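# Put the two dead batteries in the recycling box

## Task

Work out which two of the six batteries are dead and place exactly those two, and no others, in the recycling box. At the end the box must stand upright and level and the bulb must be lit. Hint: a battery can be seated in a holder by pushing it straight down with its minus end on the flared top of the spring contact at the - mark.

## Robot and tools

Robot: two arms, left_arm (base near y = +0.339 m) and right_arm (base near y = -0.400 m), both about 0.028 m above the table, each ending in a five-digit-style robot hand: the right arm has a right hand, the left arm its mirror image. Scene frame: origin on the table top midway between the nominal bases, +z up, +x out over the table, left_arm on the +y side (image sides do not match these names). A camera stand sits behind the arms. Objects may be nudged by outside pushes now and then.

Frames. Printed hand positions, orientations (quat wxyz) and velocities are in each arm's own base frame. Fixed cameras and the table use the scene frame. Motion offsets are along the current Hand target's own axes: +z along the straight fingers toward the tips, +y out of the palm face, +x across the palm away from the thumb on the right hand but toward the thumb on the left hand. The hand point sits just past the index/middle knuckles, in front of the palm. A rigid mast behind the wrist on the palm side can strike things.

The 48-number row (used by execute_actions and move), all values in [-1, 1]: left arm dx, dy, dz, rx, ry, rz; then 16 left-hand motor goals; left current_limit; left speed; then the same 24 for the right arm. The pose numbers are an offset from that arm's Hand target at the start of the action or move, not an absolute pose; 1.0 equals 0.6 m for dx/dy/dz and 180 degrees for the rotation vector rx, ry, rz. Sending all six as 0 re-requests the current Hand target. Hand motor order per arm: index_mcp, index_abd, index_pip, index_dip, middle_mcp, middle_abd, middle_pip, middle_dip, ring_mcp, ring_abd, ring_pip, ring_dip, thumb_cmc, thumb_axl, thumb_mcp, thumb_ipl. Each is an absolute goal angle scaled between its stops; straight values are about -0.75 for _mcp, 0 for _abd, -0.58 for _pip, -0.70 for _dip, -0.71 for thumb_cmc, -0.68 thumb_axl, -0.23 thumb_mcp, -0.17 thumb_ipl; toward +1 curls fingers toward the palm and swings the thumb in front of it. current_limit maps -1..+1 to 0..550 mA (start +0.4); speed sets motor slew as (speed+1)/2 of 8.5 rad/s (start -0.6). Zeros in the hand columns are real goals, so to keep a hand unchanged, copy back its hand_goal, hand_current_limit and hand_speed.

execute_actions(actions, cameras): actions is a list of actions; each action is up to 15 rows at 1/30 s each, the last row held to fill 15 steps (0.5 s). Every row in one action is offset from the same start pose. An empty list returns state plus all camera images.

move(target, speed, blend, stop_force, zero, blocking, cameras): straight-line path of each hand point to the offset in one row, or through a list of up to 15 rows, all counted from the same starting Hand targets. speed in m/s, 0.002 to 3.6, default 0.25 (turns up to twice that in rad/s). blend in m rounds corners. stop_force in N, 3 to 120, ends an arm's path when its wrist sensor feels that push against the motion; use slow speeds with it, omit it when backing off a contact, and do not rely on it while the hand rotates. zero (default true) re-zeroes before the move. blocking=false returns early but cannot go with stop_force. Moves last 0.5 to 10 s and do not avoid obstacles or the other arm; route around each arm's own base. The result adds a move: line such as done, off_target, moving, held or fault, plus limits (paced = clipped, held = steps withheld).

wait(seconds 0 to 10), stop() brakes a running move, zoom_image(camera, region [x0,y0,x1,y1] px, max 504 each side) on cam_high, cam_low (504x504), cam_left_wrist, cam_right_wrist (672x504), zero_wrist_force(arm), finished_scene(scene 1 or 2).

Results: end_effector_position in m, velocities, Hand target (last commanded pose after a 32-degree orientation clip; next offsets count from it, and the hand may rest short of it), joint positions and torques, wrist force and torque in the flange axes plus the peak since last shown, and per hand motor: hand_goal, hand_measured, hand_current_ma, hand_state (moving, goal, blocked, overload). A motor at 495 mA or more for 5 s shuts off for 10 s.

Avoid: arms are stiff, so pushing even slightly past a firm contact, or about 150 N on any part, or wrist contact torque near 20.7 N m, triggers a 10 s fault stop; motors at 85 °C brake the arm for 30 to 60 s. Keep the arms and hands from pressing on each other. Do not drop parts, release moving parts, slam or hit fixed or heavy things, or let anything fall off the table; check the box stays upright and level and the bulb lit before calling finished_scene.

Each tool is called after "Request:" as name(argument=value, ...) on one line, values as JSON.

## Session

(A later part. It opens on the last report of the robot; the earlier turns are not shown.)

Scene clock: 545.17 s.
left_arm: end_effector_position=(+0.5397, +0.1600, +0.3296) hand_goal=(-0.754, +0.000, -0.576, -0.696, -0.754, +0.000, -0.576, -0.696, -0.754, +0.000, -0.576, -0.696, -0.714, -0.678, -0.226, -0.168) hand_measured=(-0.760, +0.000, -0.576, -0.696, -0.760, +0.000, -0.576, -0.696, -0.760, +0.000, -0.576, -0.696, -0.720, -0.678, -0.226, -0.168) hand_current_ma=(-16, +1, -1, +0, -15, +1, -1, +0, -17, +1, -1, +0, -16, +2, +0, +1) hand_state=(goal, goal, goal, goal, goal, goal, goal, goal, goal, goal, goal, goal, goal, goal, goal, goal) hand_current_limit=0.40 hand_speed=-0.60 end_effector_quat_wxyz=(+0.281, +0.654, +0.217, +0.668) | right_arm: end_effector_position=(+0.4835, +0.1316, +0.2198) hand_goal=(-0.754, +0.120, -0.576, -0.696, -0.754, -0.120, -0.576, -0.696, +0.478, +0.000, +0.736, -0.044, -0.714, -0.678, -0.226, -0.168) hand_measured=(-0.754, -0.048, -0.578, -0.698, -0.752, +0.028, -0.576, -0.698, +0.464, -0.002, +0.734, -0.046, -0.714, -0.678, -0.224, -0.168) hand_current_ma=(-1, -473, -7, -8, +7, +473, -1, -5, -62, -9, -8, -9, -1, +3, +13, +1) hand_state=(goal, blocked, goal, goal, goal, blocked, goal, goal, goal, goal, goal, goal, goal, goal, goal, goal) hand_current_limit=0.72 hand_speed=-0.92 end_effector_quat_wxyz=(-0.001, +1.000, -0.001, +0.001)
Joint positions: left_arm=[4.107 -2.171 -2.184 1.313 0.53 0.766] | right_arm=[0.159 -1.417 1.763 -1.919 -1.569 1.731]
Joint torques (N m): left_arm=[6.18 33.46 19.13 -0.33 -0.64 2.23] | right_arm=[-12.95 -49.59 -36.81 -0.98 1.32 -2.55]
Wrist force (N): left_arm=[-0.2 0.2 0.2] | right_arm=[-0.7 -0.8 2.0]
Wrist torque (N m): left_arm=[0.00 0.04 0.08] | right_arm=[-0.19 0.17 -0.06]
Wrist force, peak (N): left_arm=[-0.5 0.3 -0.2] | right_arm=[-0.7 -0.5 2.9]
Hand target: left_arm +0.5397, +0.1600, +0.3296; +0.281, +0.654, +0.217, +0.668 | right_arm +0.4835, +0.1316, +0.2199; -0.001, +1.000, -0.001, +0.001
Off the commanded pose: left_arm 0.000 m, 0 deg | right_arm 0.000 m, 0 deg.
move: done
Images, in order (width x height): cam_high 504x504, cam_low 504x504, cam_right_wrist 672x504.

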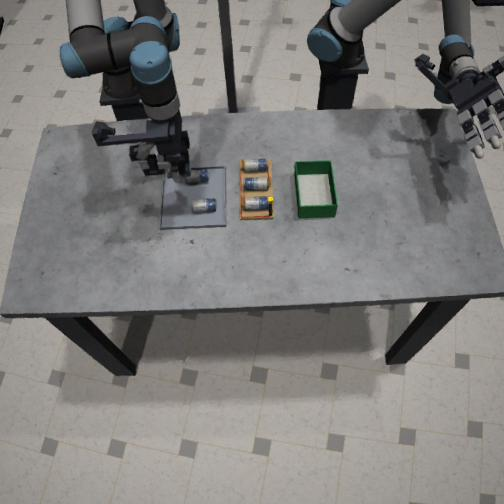

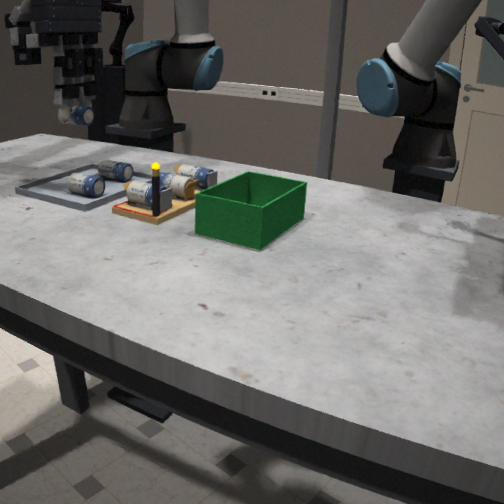

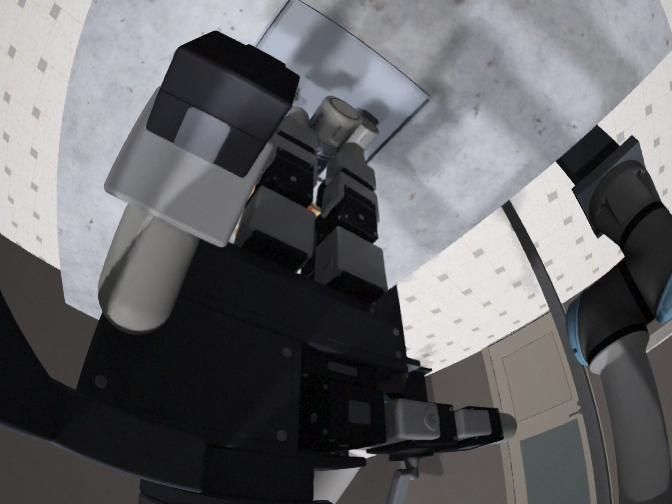

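Request:
move(target=[0,0,0,0,0,0,-0.754,0,-0.576,-0.696,-0.754,0,-0.576,-0.696,-0.754,0,-0.576,-0.696,-0.714,-0.678,-0.226,-0.168,0.4,-0.6,0.0042,-0.604,0,0,0,0,-0.754,0.12,-0.576,-0.696,-0.754,-0.12,-0.576,-0.696,0.479,0,0.737,-0.043,-0.714,-0.678,-0.226,-0.168,0.72,-0.92], speed=0.22, cameras=["cam_right_wrist","cam_low","cam_high"])

Request:
zoom_image(camera="cam_right_wrist", region=[200, 0, 460, 220])

Request:
zoom_image(camera="cam_high", region=[270, 130, 370, 230])

Scene clock: 549.37 s.
left_arm: end_effector_position=(+0.5397, +0.1600, +0.3296) hand_goal=(-0.754, +0.000, -0.576, -0.696, -0.754, +0.000, -0.576, -0.696, -0.754, +0.000, -0.576, -0.696, -0.714, -0.678, -0.226, -0.168) hand_measured=(-0.760, +0.000, -0.576, -0.696, -0.760, +0.000, -0.576, -0.696, -0.760, +0.000, -0.576, -0.696, -0.720, -0.678, -0.226, -0.168) hand_current_ma=(-16, +1, -1, +0, -15, +1, -1, +0, -17, +1, -1, +0, -16, +2, +0, +1) hand_state=(goal, goal, goal, goal, goal, goal, goal, goal, goal, goal, goal, goal, goal, goal, goal, goal) hand_current_limit=0.40 hand_speed=-0.60 end_effector_quat_wxyz=(+0.281, +0.654, +0.217, +0.668) | right_arm: end_effector_position=(+0.4866, +0.4939, +0.2205) hand_goal=(-0.754, +0.120, -0.576, -0.696, -0.754, -0.120, -0.576, -0.696, +0.478, +0.000, +0.736, -0.044, -0.714, -0.678, -0.226, -0.168) hand_measured=(-0.758, -0.048, -0.578, -0.698, -0.752, +0.026, -0.576, -0.698, +0.464, -0.002, +0.734, -0.046, -0.714, -0.678, -0.224, -0.168) hand_current_ma=(-11, -473, -8, -8, +10, +473, +2, -4, -62, -9, -8, -9, +0, +3, +13, +1) hand_state=(goal, blocked, goal, goal, goal, blocked, goal, goal, goal, goal, goal, goal, goal, goal, goal, goal) hand_current_limit=0.72 hand_speed=-0.92 end_effector_quat_wxyz=(-0.001, +1.000, -0.001, +0.001)
Joint positions: left_arm=[4.107 -2.171 -2.184 1.313 0.53 0.766] | right_arm=[0.675 -0.885 0.99 -1.679 -1.57 2.248]
Joint torques (N m): left_arm=[4.45 34.66 18.67 -0.14 -0.95 2.6] | right_arm=[13.24 -64.55 -38.82 -0.75 -1.23 2.5]
Wrist force (N): left_arm=[-0.2 0.1 0.2] | right_arm=[-0.7 -0.5 1.8]
Wrist torque (N m): left_arm=[-0.02 0.02 0.09] | right_arm=[-0.15 0.18 -0.22]
Wrist force, peak (N): left_arm=[-0.8 0.2 -0.1] | right_arm=[-0.9 -2.6 2.0]
Hand target: left_arm +0.5397, +0.1600, +0.3296; +0.281, +0.654, +0.217, +0.668 | right_arm +0.4866, +0.4940, +0.2205; -0.001, +1.000, -0.001, +0.001
Off the commanded pose: left_arm 0.000 m, 0 deg | right_arm 0.000 m, 0 deg.
move: done
Images, in order (width x height): cam_high 504x504, cam_low 504x504, cam_right_wrist 672x504.

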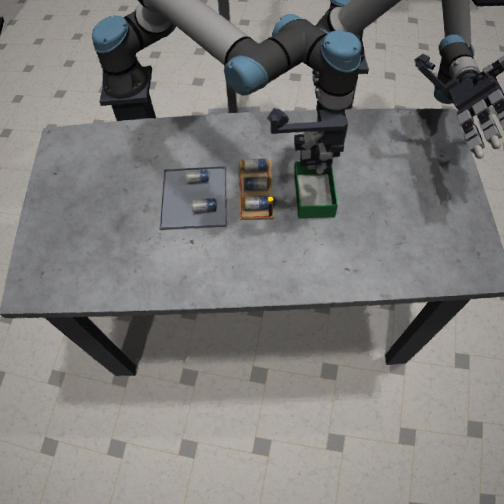

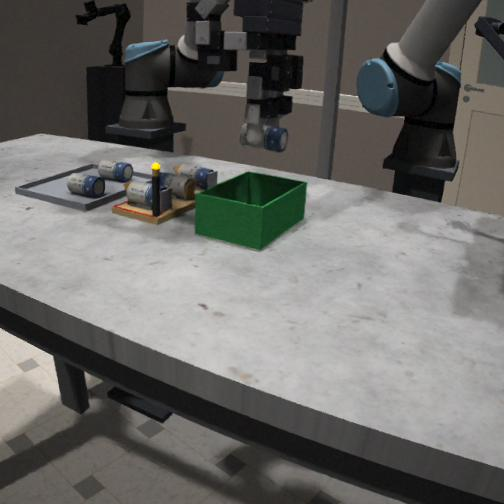

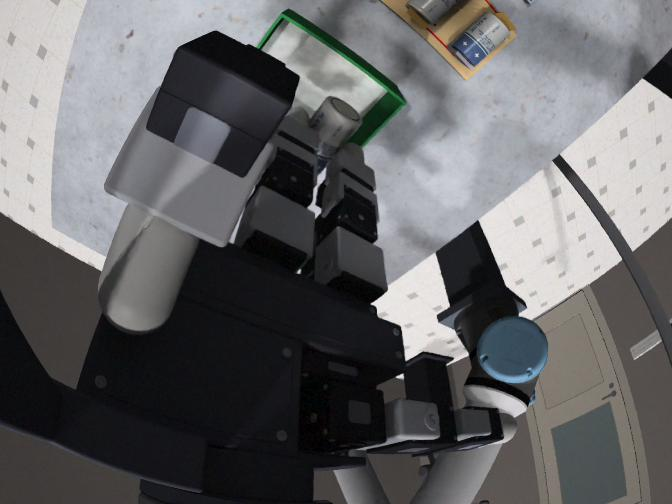

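Scaled by 1.938 from the camera's 672x504 image, which has a finer 960x720 frame.

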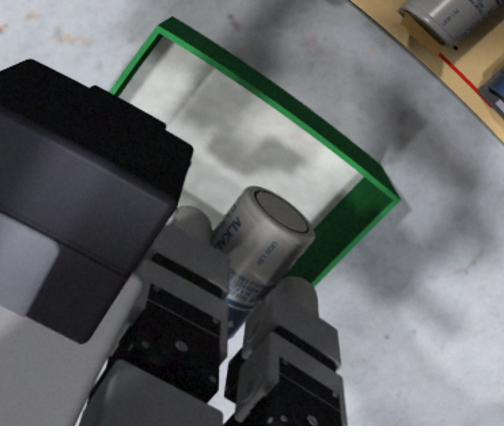

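Scaled by 5.040 from the camera's 504x504 image, which has a finer 720x720 frame.

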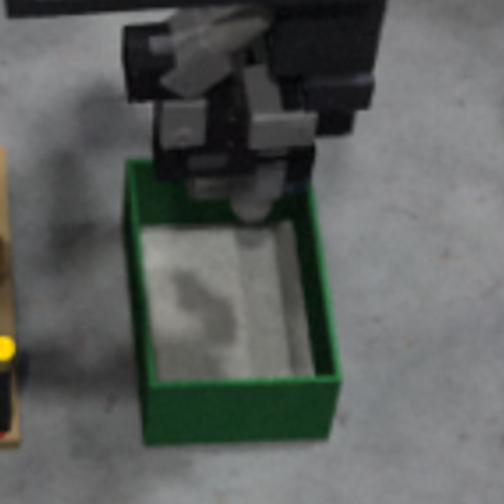

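Request:
move(target=[[0,0,0,0,0,0,-0.754,0,-0.576,-0.696,-0.754,0,-0.576,-0.696,-0.754,0,-0.576,-0.696,-0.714,-0.678,-0.226,-0.168,0.4,-0.6,-0.001,0.006,0.09,0,0,0,-0.754,0.12,-0.576,-0.696,-0.754,-0.12,-0.576,-0.696,0.479,0,0.737,-0.043,-0.714,-0.678,-0.226,-0.168,0.72,-0.92],[0,0,0,0,0,0,-0.754,0,-0.576,-0.696,-0.754,0,-0.576,-0.696,-0.754,0,-0.576,-0.696,-0.714,-0.678,-0.226,-0.168,0.4,-0.6,-0.001,0.006,0.194,0,0,0,-0.754,0.12,-0.576,-0.696,-0.754,-0.12,-0.576,-0.696,0.479,0,0.737,-0.043,-0.714,-0.678,-0.226,-0.168,0.72,-0.92]], speed=[0.1, 0.05], stop_force=6, cameras=["cam_right_wrist","cam_low","cam_high"])

Request:
zoom_image(camera="cam_right_wrist", region=[200, 0, 460, 220])

Request:
zoom_image(camera="cam_high", region=[270, 130, 370, 230])

Scene clock: 553.40 s.
left_arm: end_effector_position=(+0.5397, +0.1600, +0.3296) hand_goal=(-0.754, +0.000, -0.576, -0.696, -0.754, +0.000, -0.576, -0.696, -0.754, +0.000, -0.576, -0.696, -0.714, -0.678, -0.226, -0.168) hand_measured=(-0.760, +0.000, -0.576, -0.696, -0.760, +0.000, -0.576, -0.696, -0.760, +0.000, -0.576, -0.696, -0.720, -0.678, -0.226, -0.168) hand_current_ma=(-16, +1, -1, +0, -15, +1, -1, +0, -17, +1, -1, +0, -16, +2, +0, +1) hand_state=(goal, goal, goal, goal, goal, goal, goal, goal, goal, goal, goal, goal, goal, goal, goal, goal) hand_current_limit=0.40 hand_speed=-0.60 end_effector_quat_wxyz=(+0.281, +0.654, +0.217, +0.668) | right_arm: end_effector_position=(+0.4861, +0.4905, +0.1101) hand_goal=(-0.754, +0.120, -0.576, -0.696, -0.754, -0.120, -0.576, -0.696, +0.478, +0.000, +0.736, -0.044, -0.714, -0.678, -0.226, -0.168) hand_measured=(-0.756, -0.048, -0.578, -0.698, -0.750, +0.026, -0.574, -0.696, +0.464, -0.002, +0.734, -0.046, -0.714, -0.678, -0.224, -0.168) hand_current_ma=(-8, -473, -8, -8, +14, +473, +3, -3, -62, -9, -8, -9, +0, +3, +13, +1) hand_state=(goal, blocked, goal, goal, goal, blocked, goal, goal, goal, goal, goal, goal, goal, goal, goal, goal) hand_current_limit=0.72 hand_speed=-0.92 end_effector_quat_wxyz=(-0.001, +1.000, -0.001, +0.001)
Joint positions: left_arm=[4.107 -2.171 -2.184 1.313 0.53 0.766] | right_arm=[0.672 -0.826 1.177 -1.925 -1.57 2.244]
Joint torques (N m): left_arm=[5.93 34.4 16.69 -0.49 -0.4 2.28] | right_arm=[-10.56 -78.75 -36.24 -0.9 0.09 -1.72]
Wrist force (N): left_arm=[-0.1 0.2 -0.1] | right_arm=[-0.6 -0.3 2.0]
Wrist torque (N m): left_arm=[0.03 0.02 0.09] | right_arm=[-0.12 0.16 -0.20]
Wrist force, peak (N): left_arm=[-0.7 -0.2 0.3] | right_arm=[-1.6 -0.6 -7.4]
Hand target: left_arm +0.5397, +0.1600, +0.3296; +0.281, +0.654, +0.217, +0.668 | right_arm +0.4861, +0.4905, +0.1101; -0.001, +1.000, -0.001, +0.001 (not the last commanded pose)
Off the commanded pose: left_arm 0.000 m, 0 deg | right_arm 0.006 m, 0 deg.
move: contact (right_arm); path passed 1 of 2 targets
Images, in order (width x height): cam_high 504x504, cam_low 504x504, cam_right_wrist 672x504.

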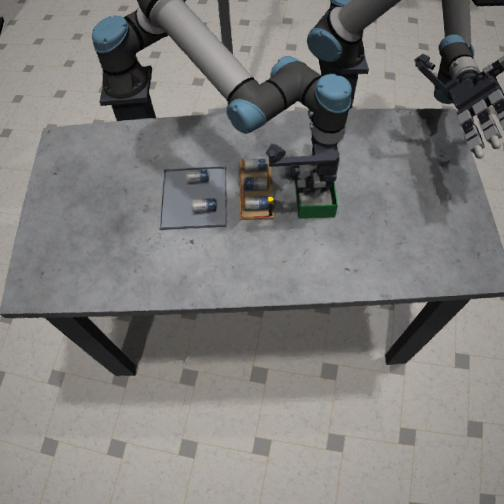

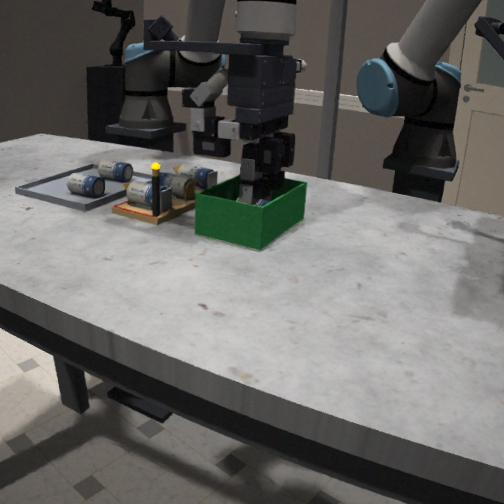

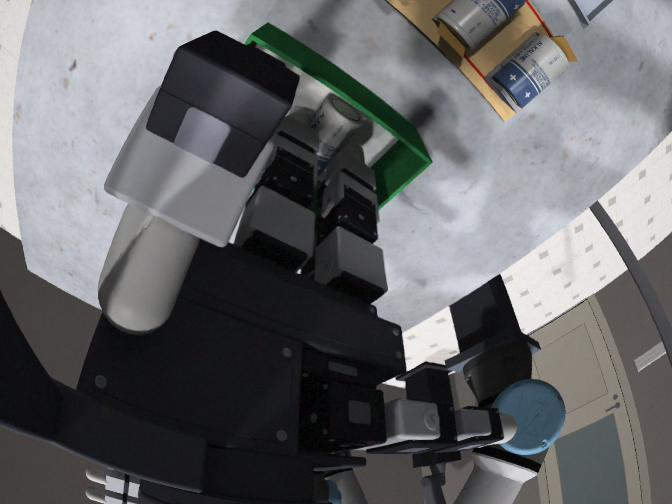

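Scaled by 1.938 from the camera's 672x504 image, which has a finer 960x720 frame.

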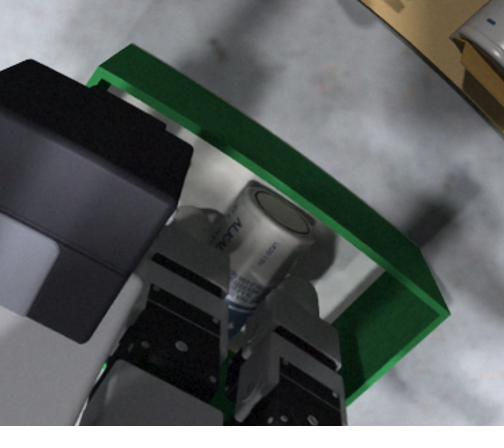

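Scaled by 5.040 from the camera's 504x504 image, which has a finer 720x720 frame.

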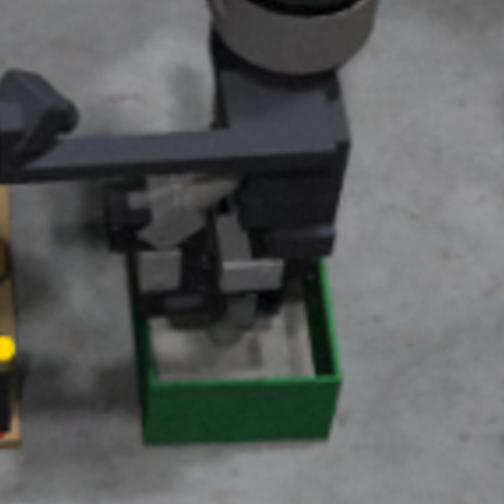

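Request:
execute_actions(actions=[[[0,0,0,0,0,0,-0.754,0,-0.576,-0.696,-0.754,0,-0.576,-0.696,-0.754,0,-0.576,-0.696,-0.714,-0.678,-0.226,-0.168,0.4,-0.6,0,0,0.004,0,0,0,-0.754,0.12,-0.576,-0.696,-0.754,-0.12,-0.576,-0.696,0.479,0,0.737,-0.043,-0.714,-0.678,-0.226,-0.168,0.2,-0.92]],[[0,0,0,0,0,0,-0.754,0,-0.576,-0.696,-0.754,0,-0.576,-0.696,-0.754,0,-0.576,-0.696,-0.714,-0.678,-0.226,-0.168,0.4,-0.6,0,0,0,0,0,0,-0.754,-0.1,-0.576,-0.696,-0.754,0.1,-0.576,-0.696,0.479,0,0.737,-0.043,-0.714,-0.678,-0.226,-0.168,0.3,-0.96]],[[0,0,0,0,0,0,-0.754,0,-0.576,-0.696,-0.754,0,-0.576,-0.696,-0.754,0,-0.576,-0.696,-0.714,-0.678,-0.226,-0.168,0.4,-0.6,0,0,0,0,0,0,-0.754,-0.1,-0.576,-0.696,-0.754,0.1,-0.576,-0.696,0.479,0,0.737,-0.043,-0.714,-0.678,-0.226,-0.168,0.3,-0.96]]])

Request:
move(target=[0,0,0,0,0,0,-0.754,0,-0.576,-0.696,-0.754,0,-0.576,-0.696,-0.754,0,-0.576,-0.696,-0.714,-0.678,-0.226,-0.168,0.4,-0.6,0,0,-0.125,0,0,0,-0.754,-0.1,-0.576,-0.696,-0.754,0.1,-0.576,-0.696,0.479,0,0.737,-0.043,-0.714,-0.678,-0.226,-0.168,0.5,-0.8], speed=0.1, cameras=["cam_right_wrist","cam_high"])

Request:
zoom_image(camera="cam_right_wrist", region=[200, 0, 460, 220])

Request:
zoom_image(camera="cam_high", region=[270, 130, 370, 230])

Scene clock: 557.93 s.
left_arm: end_effector_position=(+0.5397, +0.1600, +0.3296) hand_goal=(-0.754, +0.000, -0.576, -0.696, -0.754, +0.000, -0.576, -0.696, -0.754, +0.000, -0.576, -0.696, -0.714, -0.678, -0.226, -0.168) hand_measured=(-0.760, +0.000, -0.576, -0.696, -0.760, +0.000, -0.576, -0.696, -0.760, +0.000, -0.576, -0.696, -0.720, -0.678, -0.226, -0.168) hand_current_ma=(-16, +1, -1, +0, -15, +1, -1, +0, -17, +1, -1, +0, -16, +2, +0, +1) hand_state=(goal, goal, goal, goal, goal, goal, goal, goal, goal, goal, goal, goal, goal, goal, goal, goal) hand_current_limit=0.40 hand_speed=-0.60 end_effector_quat_wxyz=(+0.281, +0.654, +0.217, +0.668) | right_arm: end_effector_position=(+0.4861, +0.4905, +0.1077) hand_goal=(-0.754, -0.100, -0.576, -0.696, -0.754, +0.100, -0.576, -0.696, +0.478, +0.000, +0.736, -0.044, -0.714, -0.678, -0.226, -0.168) hand_measured=(-0.756, -0.096, -0.578, -0.698, -0.750, +0.096, -0.574, -0.696, +0.464, -0.002, +0.734, -0.046, -0.714, -0.678, -0.224, -0.168) hand_current_ma=(-4, +15, -8, -8, +15, -10, +4, -2, -62, -9, -8, -9, +0, +3, +13, +1) hand_state=(goal, goal, goal, goal, goal, goal, goal, goal, goal, goal, goal, goal, goal, goal, goal, goal) hand_current_limit=0.30 hand_speed=-0.96 end_effector_quat_wxyz=(-0.001, +1.000, -0.001, +0.001)
Joint positions: left_arm=[4.107 -2.171 -2.184 1.313 0.53 0.766] | right_arm=[0.672 -0.823 1.18 -1.93 -1.57 2.244]
Joint torques (N m): left_arm=[4.56 33.21 20.03 -0.38 -0.88 2.23] | right_arm=[-10.14 -70.94 -27.83 -4.67 -0.7 -1.57]
Wrist force (N): left_arm=[-0.5 0.3 -0.1] | right_arm=[-0.9 -0.4 0.6]
Wrist torque (N m): left_arm=[0.03 0.07 0.06] | right_arm=[-0.04 0.20 -0.23]
Wrist force, peak (N): left_arm=[-0.5 0.1 0.5] | right_arm=[-1.8 -0.3 -7.9]
Hand target: left_arm +0.5397, +0.1600, +0.3296; +0.281, +0.654, +0.217, +0.668 | right_arm +0.4861, +0.4905, +0.1077; -0.001, +1.000, -0.001, +0.001
Off the commanded pose: left_arm 0.000 m, 0 deg | right_arm 0.000 m, 0 deg.
Step readings (end_effector_position of left_arm | right_arm):
0: (+0.5397, +0.1600, +0.3296) | (+0.4861, +0.4905, +0.1101)
1: (+0.5397, +0.1600, +0.3296) | (+0.4861, +0.4905, +0.1101)
2: (+0.5397, +0.1600, +0.3296) | (+0.4861, +0.4905, +0.1100)
4: (+0.5397, +0.1600, +0.3296) | (+0.4861, +0.4905, +0.1093)
8: (+0.5397, +0.1600, +0.3296) | (+0.4861, +0.4905, +0.1082)
15: (+0.5397, +0.1600, +0.3296) | (+0.4861, +0.4905, +0.1078)
16: (+0.5397, +0.1600, +0.3296) | (+0.4861, +0.4905, +0.1078)
17: (+0.5397, +0.1600, +0.3296) | (+0.4861, +0.4905, +0.1078)
19: (+0.5397, +0.1600, +0.3296) | (+0.4861, +0.4905, +0.1077)
23: (+0.5397, +0.1600, +0.3296) | (+0.4861, +0.4905, +0.1077)
30: (+0.5397, +0.1600, +0.3296) | (+0.4861, +0.4905, +0.1077)
31: (+0.5397, +0.1600, +0.3296) | (+0.4861, +0.4905, +0.1077)
32: (+0.5397, +0.1600, +0.3296) | (+0.4861, +0.4905, +0.1077)
34: (+0.5397, +0.1600, +0.3296) | (+0.4861, +0.4905, +0.1077)
38: (+0.5397, +0.1600, +0.3296) | (+0.4861, +0.4905, +0.1077)
45: (+0.5397, +0.1600, +0.3296) | (+0.4861, +0.4905, +0.1077)

Scene clock: 559.23 s.
left_arm: end_effector_position=(+0.5397, +0.1600, +0.3296) hand_goal=(-0.754, +0.000, -0.576, -0.696, -0.754, +0.000, -0.576, -0.696, -0.754, +0.000, -0.576, -0.696, -0.714, -0.678, -0.226, -0.168) hand_measured=(-0.760, +0.000, -0.576, -0.696, -0.760, +0.000, -0.576, -0.696, -0.760, +0.000, -0.576, -0.696, -0.720, -0.678, -0.226, -0.168) hand_current_ma=(-16, +1, -1, +0, -15, +1, -1, +0, -17, +1, -1, +0, -16, +2, +0, +1) hand_state=(goal, goal, goal, goal, goal, goal, goal, goal, goal, goal, goal, goal, goal, goal, goal, goal) hand_current_limit=0.40 hand_speed=-0.60 end_effector_quat_wxyz=(+0.281, +0.654, +0.217, +0.668) | right_arm: end_effector_position=(+0.4860, +0.4904, +0.1826) hand_goal=(-0.754, -0.100, -0.576, -0.696, -0.754, +0.100, -0.576, -0.696, +0.478, +0.000, +0.736, -0.044, -0.714, -0.678, -0.226, -0.168) hand_measured=(-0.754, -0.096, -0.578, -0.698, -0.750, +0.096, -0.574, -0.696, +0.464, -0.002, +0.734, -0.046, -0.714, -0.678, -0.224, -0.168) hand_current_ma=(-3, +15, -7, -8, +15, -10, +4, -2, -62, -9, -8, -9, +0, +3, +13, +1) hand_state=(goal, goal, goal, goal, goal, goal, goal, goal, goal, goal, goal, goal, goal, goal, goal, goal) hand_current_limit=0.50 hand_speed=-0.80 end_effector_quat_wxyz=(-0.001, +1.000, -0.001, +0.001)
Joint positions: left_arm=[4.107 -2.171 -2.184 1.313 0.53 0.766] | right_arm=[0.672 -0.877 1.075 -1.771 -1.57 2.244]
Joint torques (N m): left_arm=[4.78 34.23 18.23 -0.22 -0.63 2.56] | right_arm=[-13.15 -77.35 -37.04 -0.88 -0.58 -0.75]
Wrist force (N): left_arm=[-0.4 0.2 0.0] | right_arm=[-0.7 -0.4 0.6]
Wrist torque (N m): left_arm=[0.01 0.05 0.07] | right_arm=[-0.04 0.17 -0.21]
Wrist force, peak (N): left_arm=[-0.7 0.1 -0.1] | right_arm=[-0.7 -0.6 1.5]
Hand target: left_arm +0.5397, +0.1600, +0.3296; +0.281, +0.654, +0.217, +0.668 | right_arm +0.4860, +0.4904, +0.1827; -0.001, +1.000, -0.001, +0.001
Off the commanded pose: left_arm 0.000 m, 0 deg | right_arm 0.000 m, 0 deg.
move: done
Images, in order (width x height): cam_high 504x504, cam_right_wrist 672x504.

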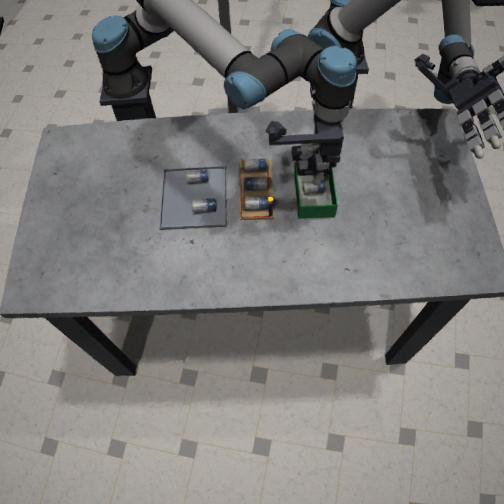

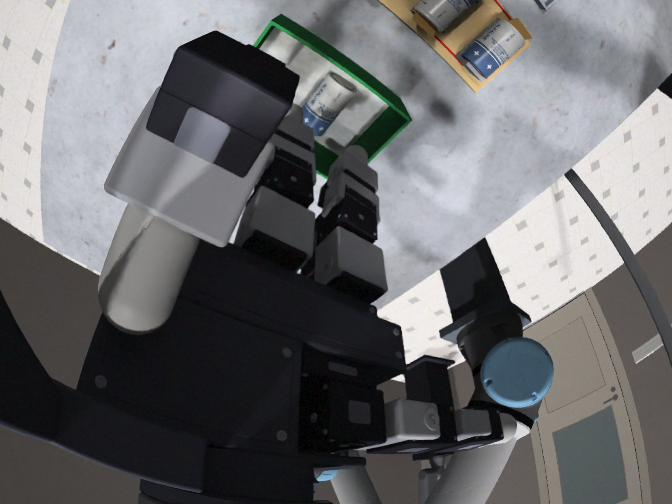

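Scaled by 1.938 from the camera's 672x504 image, which has a finer 960x720 frame.

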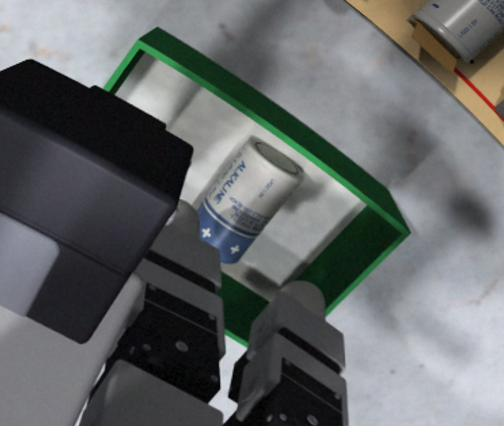

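Scaled by 5.040 from the camera's 504x504 image, which has a finer 720x720 frame.

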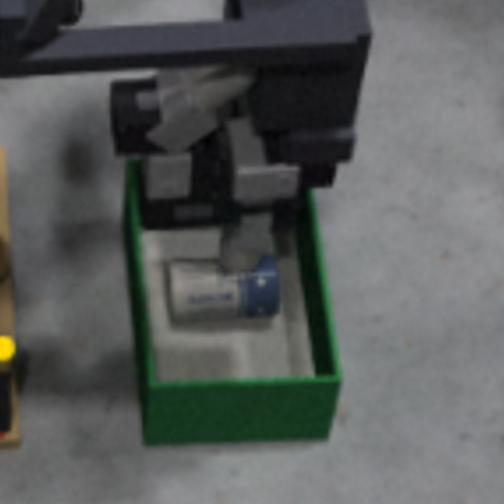

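Request:
move(target=[0,0,0,0,0,0,-0.754,0,-0.576,-0.696,-0.754,0,-0.576,-0.696,-0.754,0,-0.576,-0.696,-0.714,-0.678,-0.226,-0.168,0.4,-0.6,0.005,0,-0.029,0,0,0,0.479,0,0.737,-0.043,-0.754,0.1,-0.576,-0.696,0.479,0,0.737,-0.043,-0.714,-0.678,-0.226,-0.168,0.5,-0.6], speed=0.1)

Request:
move(target=[0,0,0,0,0,0,-0.754,0,-0.576,-0.696,-0.754,0,-0.576,-0.696,-0.754,0,-0.576,-0.696,-0.714,-0.678,-0.226,-0.168,0.4,-0.6,0,0,0.1535,0,0,0,0.479,0,0.737,-0.043,-0.754,0.1,-0.576,-0.696,0.479,0,0.737,-0.043,-0.714,-0.678,-0.226,-0.168,0.5,-0.6], speed=0.07, stop_force=6, cameras=["cam_right_wrist","cam_low"])

Request:
zoom_image(camera="cam_right_wrist", region=[200, 0, 460, 220])

Scene clock: 562.47 s.
left_arm: end_effector_position=(+0.5397, +0.1600, +0.3296) hand_goal=(-0.754, +0.000, -0.576, -0.696, -0.754, +0.000, -0.576, -0.696, -0.754, +0.000, -0.576, -0.696, -0.714, -0.678, -0.226, -0.168) hand_measured=(-0.760, +0.000, -0.576, -0.696, -0.760, +0.000, -0.576, -0.696, -0.760, +0.000, -0.576, -0.696, -0.720, -0.678, -0.226, -0.168) hand_current_ma=(-16, +1, -1, +0, -15, +1, -1, +0, -17, +1, -1, +0, -16, +2, +0, +1) hand_state=(goal, goal, goal, goal, goal, goal, goal, goal, goal, goal, goal, goal, goal, goal, goal, goal) hand_current_limit=0.40 hand_speed=-0.60 end_effector_quat_wxyz=(+0.281, +0.654, +0.217, +0.668) | right_arm: end_effector_position=(+0.4890, +0.4903, +0.2002) hand_goal=(+0.478, +0.000, +0.736, -0.044, -0.754, +0.100, -0.576, -0.696, +0.478, +0.000, +0.736, -0.044, -0.714, -0.678, -0.226, -0.168) hand_measured=(+0.456, -0.004, +0.724, -0.046, -0.750, +0.096, -0.574, -0.696, +0.464, -0.002, +0.734, -0.046, -0.714, -0.678, -0.224, -0.168) hand_current_ma=(-96, -11, -44, -8, +15, -10, +4, -2, -62, -9, -8, -9, +0, +3, +13, +1) hand_state=(blocked, goal, goal, goal, goal, goal, goal, goal, goal, goal, goal, goal, goal, goal, goal, goal) hand_current_limit=0.50 hand_speed=-0.60 end_effector_quat_wxyz=(-0.001, +1.000, -0.001, +0.001)
Joint positions: left_arm=[4.107 -2.171 -2.184 1.313 0.53 0.766] | right_arm=[0.67 -0.88 1.035 -1.728 -1.57 2.242]
Joint torques (N m): left_arm=[5.39 33 18.61 -0.57 -0.7 2.45] | right_arm=[-12.87 -66.02 -37 -0.63 0.66 -2.18]
Wrist force (N): left_arm=[-0.1 0.2 0.2] | right_arm=[-0.7 -0.5 0.6]
Wrist torque (N m): left_arm=[-0.01 0.02 0.09] | right_arm=[0.00 0.17 -0.21]
Wrist force, peak (N): left_arm=[-0.5 0.4 0.1] | right_arm=[-0.8 -0.8 0.6]
Hand target: left_arm +0.5397, +0.1600, +0.3296; +0.281, +0.654, +0.217, +0.668 | right_arm +0.4890, +0.4903, +0.2001; -0.001, +1.000, -0.001, +0.001
Off the commanded pose: left_arm 0.000 m, 0 deg | right_arm 0.000 m, 0 deg.
move: done

Scene clock: 564.90 s.
left_arm: end_effector_position=(+0.5397, +0.1600, +0.3296) hand_goal=(-0.754, +0.000, -0.576, -0.696, -0.754, +0.000, -0.576, -0.696, -0.754, +0.000, -0.576, -0.696, -0.714, -0.678, -0.226, -0.168) hand_measured=(-0.760, +0.000, -0.576, -0.696, -0.760, +0.000, -0.576, -0.696, -0.760, +0.000, -0.576, -0.696, -0.720, -0.678, -0.226, -0.168) hand_current_ma=(-16, +1, -1, +0, -15, +1, -1, +0, -17, +1, -1, +0, -16, +2, +0, +1) hand_state=(goal, goal, goal, goal, goal, goal, goal, goal, goal, goal, goal, goal, goal, goal, goal, goal) hand_current_limit=0.40 hand_speed=-0.60 end_effector_quat_wxyz=(+0.281, +0.654, +0.217, +0.668) | right_arm: end_effector_position=(+0.4891, +0.4905, +0.1080) hand_goal=(+0.478, +0.000, +0.736, -0.044, -0.754, +0.100, -0.576, -0.696, +0.478, +0.000, +0.736, -0.044, -0.714, -0.678, -0.226, -0.168) hand_measured=(+0.456, -0.004, +0.724, -0.046, -0.750, +0.096, -0.574, -0.696, +0.464, -0.002, +0.734, -0.046, -0.714, -0.678, -0.224, -0.168) hand_current_ma=(-96, -11, -44, -8, +15, -10, +4, -2, -62, -9, -8, -9, +0, +3, +13, +1) hand_state=(blocked, goal, goal, goal, goal, goal, goal, goal, goal, goal, goal, goal, goal, goal, goal, goal) hand_current_limit=0.50 hand_speed=-0.60 end_effector_quat_wxyz=(-0.001, +1.000, -0.001, +0.001)
Joint positions: left_arm=[4.107 -2.171 -2.184 1.313 0.53 0.766] | right_arm=[0.67 -0.819 1.171 -1.925 -1.57 2.242]
Joint torques (N m): left_arm=[6.66 33.77 17.13 -0.34 -0.66 2.66] | right_arm=[8.42 -64.51 -23.3 -6.73 0.87 1.32]
Wrist force (N): left_arm=[-0.3 0.1 0.2] | right_arm=[-0.9 -0.5 0.5]
Wrist torque (N m): left_arm=[-0.02 0.05 0.08] | right_arm=[0.01 0.19 -0.23]
Wrist force, peak (N): left_arm=[-0.5 0.1 0.3] | right_arm=[-0.8 -0.6 0.9]
Hand target: left_arm +0.5397, +0.1600, +0.3296; +0.281, +0.654, +0.217, +0.668 | right_arm +0.4891, +0.4905, +0.1080; -0.001, +1.000, -0.001, +0.001
Off the commanded pose: left_arm 0.000 m, 0 deg | right_arm 0.000 m, 0 deg.
move: done
Images, in order (width x height): cam_low 504x504, cam_right_wrist 672x504.

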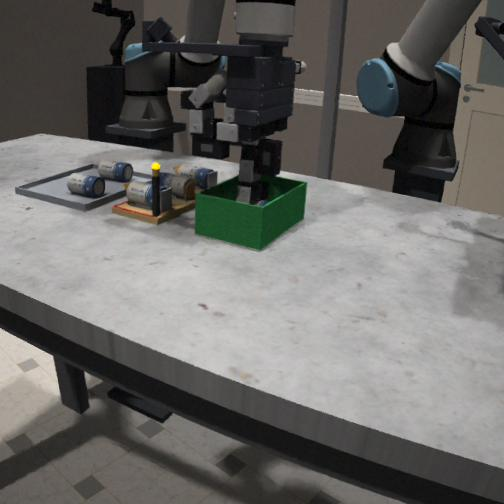

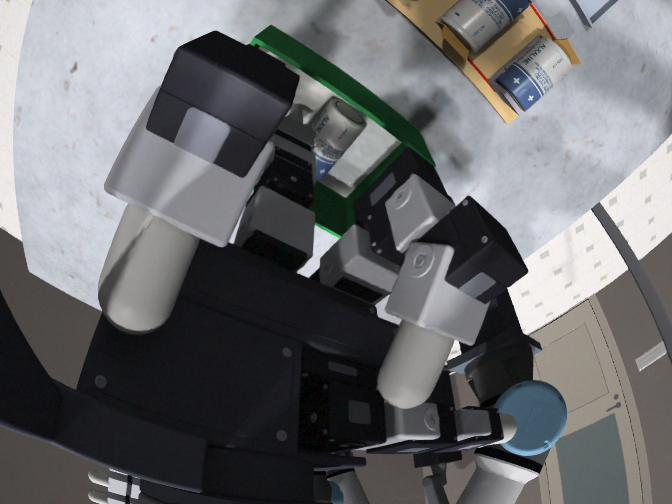

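Scaled by 1.938 from the camera's 672x504 image, which has a finer 960x720 frame.

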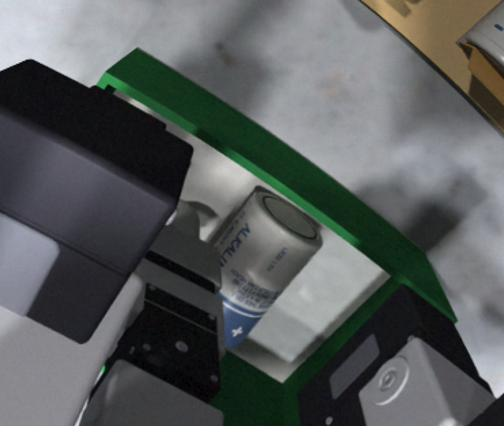

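Request:
move(target=[0,0,0,0,0,0,-0.754,0,-0.576,-0.696,-0.754,0,-0.576,-0.696,-0.754,0,-0.576,-0.696,-0.714,-0.678,-0.226,-0.168,0.4,-0.6,-0.075,0,0,0,0,0,0.479,0,0.737,-0.043,-0.754,0.1,-0.576,-0.696,0.479,0,0.737,-0.043,-0.714,-0.678,-0.226,-0.168,0.5,-0.6], speed=0.04, stop_force=4, cameras=["cam_right_wrist","cam_low"])

Request:
zoom_image(camera="cam_right_wrist", region=[200, 0, 460, 220])

Scene clock: 567.63 s.
left_arm: end_effector_position=(+0.5397, +0.1600, +0.3296) hand_goal=(-0.754, +0.000, -0.576, -0.696, -0.754, +0.000, -0.576, -0.696, -0.754, +0.000, -0.576, -0.696, -0.714, -0.678, -0.226, -0.168) hand_measured=(-0.760, +0.000, -0.576, -0.696, -0.760, +0.000, -0.576, -0.696, -0.760, +0.000, -0.576, -0.696, -0.720, -0.678, -0.226, -0.168) hand_current_ma=(-16, +1, -1, +0, -15, +1, -1, +0, -17, +1, -1, +0, -16, +2, +0, +1) hand_state=(goal, goal, goal, goal, goal, goal, goal, goal, goal, goal, goal, goal, goal, goal, goal, goal) hand_current_limit=0.40 hand_speed=-0.60 end_effector_quat_wxyz=(+0.281, +0.654, +0.217, +0.668) | right_arm: end_effector_position=(+0.4441, +0.4906, +0.1080) hand_goal=(+0.478, +0.000, +0.736, -0.044, -0.754, +0.100, -0.576, -0.696, +0.478, +0.000, +0.736, -0.044, -0.714, -0.678, -0.226, -0.168) hand_measured=(+0.456, -0.004, +0.724, -0.046, -0.750, +0.106, -0.574, -0.696, +0.464, -0.002, +0.734, -0.046, -0.714, -0.678, -0.224, -0.168) hand_current_ma=(-96, -10, -44, -8, +15, +17, +4, -2, -62, -9, -8, -9, +0, +3, +13, +1) hand_state=(blocked, goal, goal, goal, goal, goal, goal, goal, goal, goal, goal, goal, goal, goal, goal, goal) hand_current_limit=0.50 hand_speed=-0.60 end_effector_quat_wxyz=(-0.001, +1.000, -0.001, +0.001)
Joint positions: left_arm=[4.107 -2.171 -2.184 1.313 0.53 0.766] | right_arm=[0.708 -0.887 1.292 -1.978 -1.57 2.281]
Joint torques (N m): left_arm=[6.16 34.14 17.7 -0.57 -0.39 2.38] | right_arm=[13.19 -74.06 -22.44 -6.49 -1.14 2.55]
Wrist force (N): left_arm=[-0.2 0.3 0.1] | right_arm=[-0.3 -0.8 0.0]
Wrist torque (N m): left_arm=[0.01 0.02 0.09] | right_arm=[0.00 0.26 -0.19]
Wrist force, peak (N): left_arm=[-0.7 0.0 0.0] | right_arm=[-0.9 -0.6 0.7]
Hand target: left_arm +0.5397, +0.1600, +0.3296; +0.281, +0.654, +0.217, +0.668 | right_arm +0.4441, +0.4906, +0.1080; -0.001, +1.000, -0.001, +0.001
Off the commanded pose: left_arm 0.000 m, 0 deg | right_arm 0.000 m, 0 deg.
move: done
Images, in order (width x height): cam_low 504x504, cam_right_wrist 672x504.

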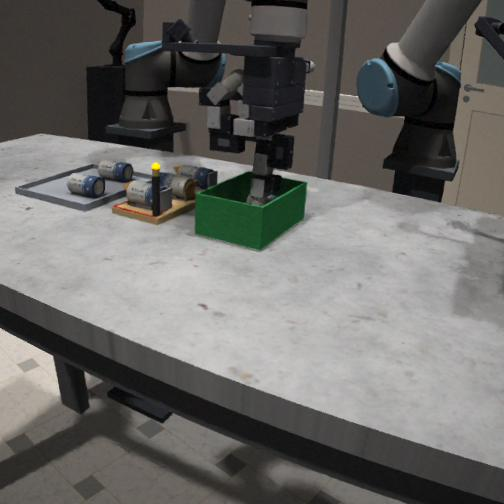

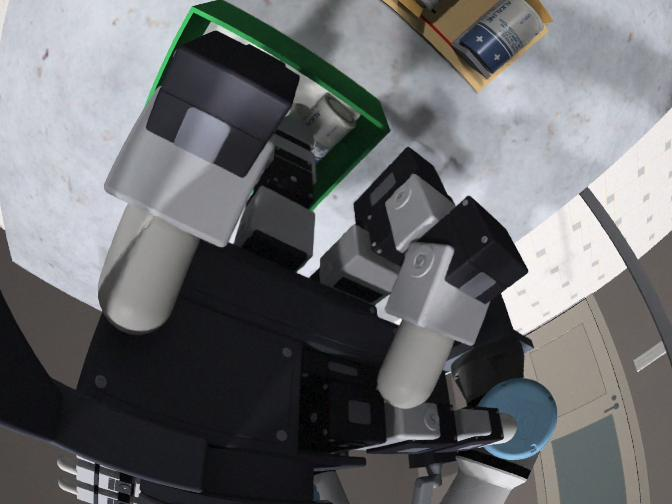

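Scaled by 1.938 from the camera's 672x504 image, which has a finer 960x720 frame.

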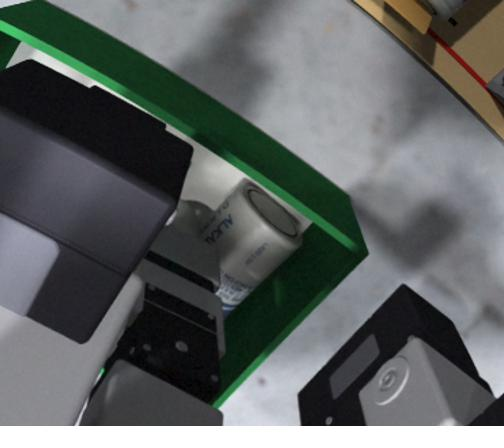

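Request:
move(target=[[0,0,0,0,0,0,-0.754,0,-0.576,-0.696,-0.754,0,-0.576,-0.696,-0.754,0,-0.576,-0.696,-0.714,-0.678,-0.226,-0.168,0.4,-0.6,0.005,0,-0.02,0,0,0,0.479,0,0.737,-0.043,-0.754,0.1,-0.576,-0.696,0.479,0,0.737,-0.043,-0.714,-0.678,-0.226,-0.168,0.5,-0.6],[0,0,0,0,0,0,-0.754,0,-0.576,-0.696,-0.754,0,-0.576,-0.696,-0.754,0,-0.576,-0.696,-0.714,-0.678,-0.226,-0.168,0.4,-0.6,0.005,0,-0.16,0,0,0,0.479,0,0.737,-0.043,-0.754,0.1,-0.576,-0.696,0.479,0,0.737,-0.043,-0.714,-0.678,-0.226,-0.168,0.5,-0.6]], speed=0.1, blend=[0.005,0])

Request:
move(target=[[0,0,0,0,0,0,-0.754,0,-0.576,-0.696,-0.754,0,-0.576,-0.696,-0.754,0,-0.576,-0.696,-0.714,-0.678,-0.226,-0.168,0.4,-0.6,0.1212,0.5062,0,0,0,0,-0.754,-0.1,-0.576,-0.696,-0.754,0.1,-0.576,-0.696,0.479,0,0.737,-0.043,-0.714,-0.678,-0.226,-0.168,0.4,-0.6],[0,0,0,0,0,0,-0.754,0,-0.576,-0.696,-0.754,0,-0.576,-0.696,-0.754,0,-0.576,-0.696,-0.714,-0.678,-0.226,-0.168,0.4,-0.6,0.1212,0.5062,0.0433,0,0,0,-0.754,-0.1,-0.576,-0.696,-0.754,0.1,-0.576,-0.696,0.479,0,0.737,-0.043,-0.714,-0.678,-0.226,-0.168,0.4,-0.6]], speed=0.25, blend=[0.015,0], cameras=["cam_low","cam_high","cam_right_wrist"])

Request:
zoom_image(camera="cam_right_wrist", region=[200, 0, 460, 220])

Request:
zoom_image(camera="cam_high", region=[270, 130, 370, 230])

Scene clock: 570.87 s.
left_arm: end_effector_position=(+0.5397, +0.1600, +0.3296) hand_goal=(-0.754, +0.000, -0.576, -0.696, -0.754, +0.000, -0.576, -0.696, -0.754, +0.000, -0.576, -0.696, -0.714, -0.678, -0.226, -0.168) hand_measured=(-0.760, +0.000, -0.576, -0.696, -0.760, +0.000, -0.576, -0.696, -0.760, +0.000, -0.576, -0.696, -0.720, -0.678, -0.226, -0.168) hand_current_ma=(-16, +1, -1, +0, -15, +1, -1, +0, -17, +1, -1, +0, -16, +2, +0, +1) hand_state=(goal, goal, goal, goal, goal, goal, goal, goal, goal, goal, goal, goal, goal, goal, goal, goal) hand_current_limit=0.40 hand_speed=-0.60 end_effector_quat_wxyz=(+0.281, +0.654, +0.217, +0.668) | right_arm: end_effector_position=(+0.4470, +0.4904, +0.2039) hand_goal=(+0.478, +0.000, +0.736, -0.044, -0.754, +0.100, -0.576, -0.696, +0.478, +0.000, +0.736, -0.044, -0.714, -0.678, -0.226, -0.168) hand_measured=(+0.456, -0.004, +0.724, -0.046, -0.750, +0.102, -0.574, -0.696, +0.464, -0.002, +0.734, -0.046, -0.714, -0.678, -0.224, -0.168) hand_current_ma=(-96, -10, -44, -8, +15, +7, +4, -2, -62, -9, -8, -9, +0, +3, +13, +1) hand_state=(blocked, goal, goal, goal, goal, goal, goal, goal, goal, goal, goal, goal, goal, goal, goal, goal) hand_current_limit=0.50 hand_speed=-0.60 end_effector_quat_wxyz=(-0.001, +1.000, -0.001, +0.001)
Joint positions: left_arm=[4.107 -2.171 -2.184 1.313 0.53 0.766] | right_arm=[0.706 -0.954 1.149 -1.767 -1.571 2.278]
Joint torques (N m): left_arm=[5.87 32.11 18.25 -0.54 -0.56 2.3] | right_arm=[-13.09 -73.52 -37.17 -0.82 -0.55 -0.96]
Wrist force (N): left_arm=[-0.1 -0.1 0.1] | right_arm=[-0.5 -0.5 0.4]
Wrist torque (N m): left_arm=[-0.03 0.02 0.10] | right_arm=[0.01 0.15 -0.20]
Wrist force, peak (N): left_arm=[-0.6 0.1 0.2] | right_arm=[-1.0 -0.5 1.4]
Hand target: left_arm +0.5397, +0.1600, +0.3296; +0.281, +0.654, +0.217, +0.668 | right_arm +0.4470, +0.4904, +0.2040; -0.001, +1.000, -0.001, +0.001
Off the commanded pose: left_arm 0.000 m, 0 deg | right_arm 0.000 m, 0 deg.
move: done

Scene clock: 572.90 s.
left_arm: end_effector_position=(+0.5397, +0.1600, +0.3296) hand_goal=(-0.754, +0.000, -0.576, -0.696, -0.754, +0.000, -0.576, -0.696, -0.754, +0.000, -0.576, -0.696, -0.714, -0.678, -0.226, -0.168) hand_measured=(-0.760, +0.000, -0.576, -0.696, -0.760, +0.000, -0.576, -0.696, -0.760, +0.000, -0.576, -0.696, -0.720, -0.678, -0.226, -0.168) hand_current_ma=(-16, +1, -1, +0, -15, +1, -1, +0, -17, +1, -1, +0, -16, +2, +0, +1) hand_state=(goal, goal, goal, goal, goal, goal, goal, goal, goal, goal, goal, goal, goal, goal, goal, goal) hand_current_limit=0.40 hand_speed=-0.60 end_effector_quat_wxyz=(+0.281, +0.654, +0.217, +0.668) | right_arm: end_effector_position=(+0.5193, +0.1867, +0.1777) hand_goal=(-0.754, -0.100, -0.576, -0.696, -0.754, +0.100, -0.576, -0.696, +0.478, +0.000, +0.736, -0.044, -0.714, -0.678, -0.226, -0.168) hand_measured=(-0.750, -0.096, -0.574, -0.694, -0.752, +0.102, -0.574, -0.696, +0.464, -0.002, +0.734, -0.046, -0.714, -0.678, -0.224, -0.168) hand_current_ma=(+14, +11, +10, +7, +10, +6, +4, -2, -62, -9, -8, -9, -1, +3, +13, +1) hand_state=(goal, goal, goal, goal, goal, goal, goal, goal, goal, goal, goal, goal, goal, goal, goal, goal) hand_current_limit=0.40 hand_speed=-0.60 end_effector_quat_wxyz=(-0.001, +1.000, -0.001, +0.001)
Joint positions: left_arm=[4.107 -2.171 -2.184 1.313 0.53 0.766] | right_arm=[0.242 -1.253 1.67 -1.99 -1.57 1.815]
Joint torques (N m): left_arm=[6.57 34.58 18.28 -0.55 -0.58 2.45] | right_arm=[-12.38 -42.94 -22.36 -6.76 1.31 -2.52]
Wrist force (N): left_arm=[-0.2 0.0 0.2] | right_arm=[-0.9 -0.7 0.5]
Wrist torque (N m): left_arm=[-0.03 0.03 0.09] | right_arm=[-0.07 0.20 -0.07]
Wrist force, peak (N): left_arm=[-0.6 0.2 0.2] | right_arm=[-1.1 -2.1 0.6]
Hand target: left_arm +0.5397, +0.1600, +0.3296; +0.281, +0.654, +0.217, +0.668 | right_arm +0.5193, +0.1866, +0.1776; -0.001, +1.000, -0.001, +0.001
Off the commanded pose: left_arm 0.000 m, 0 deg | right_arm 0.000 m, 0 deg.
move: done; blend cut to 0.013 m at target 1
Images, in order (width x height): cam_high 504x504, cam_low 504x504, cam_right_wrist 672x504.

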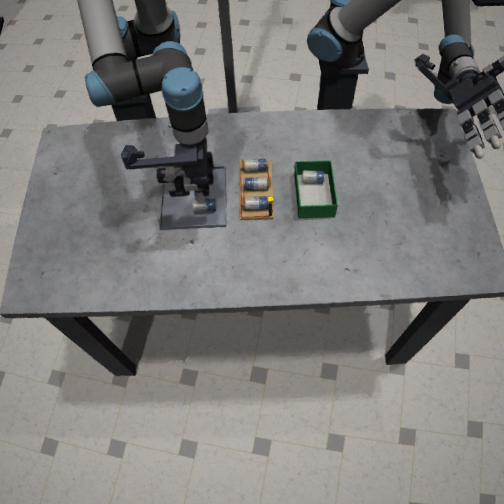

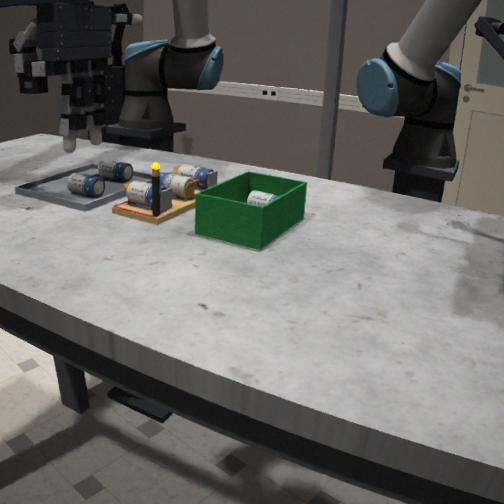

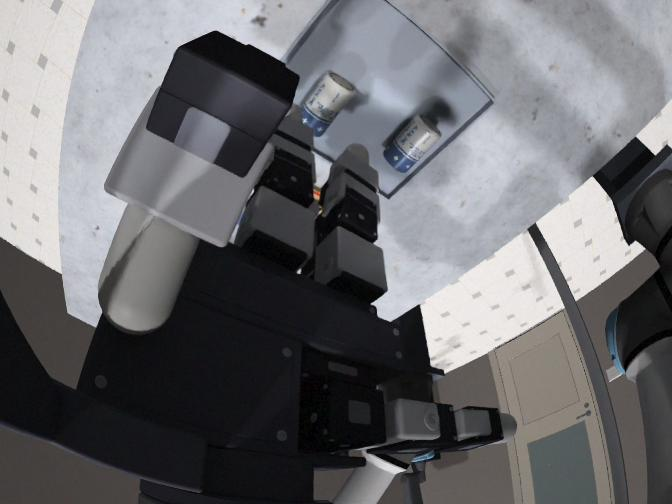

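Scaled by 1.938 from the camera's 672x504 image, which has a finer 960x720 frame.

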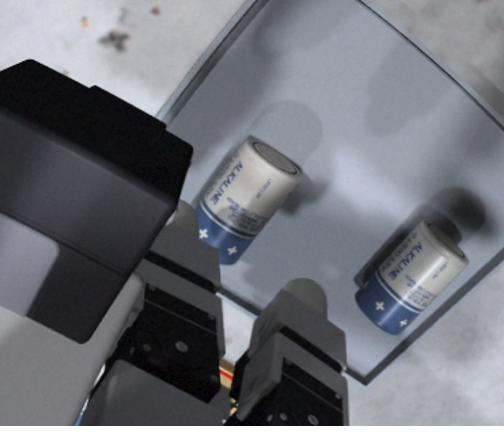

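Scaled by 5.040 from the camera's 504x504 image, which has a finer 720x720 frame.

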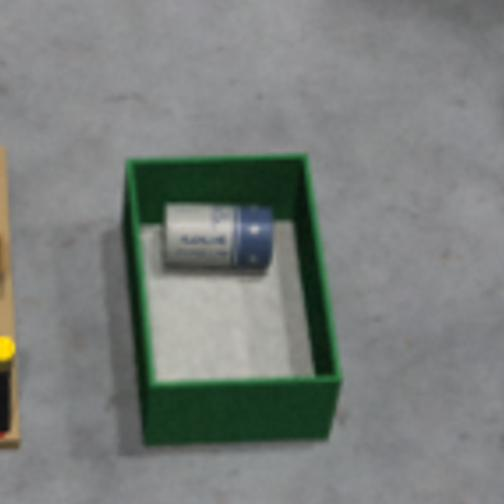

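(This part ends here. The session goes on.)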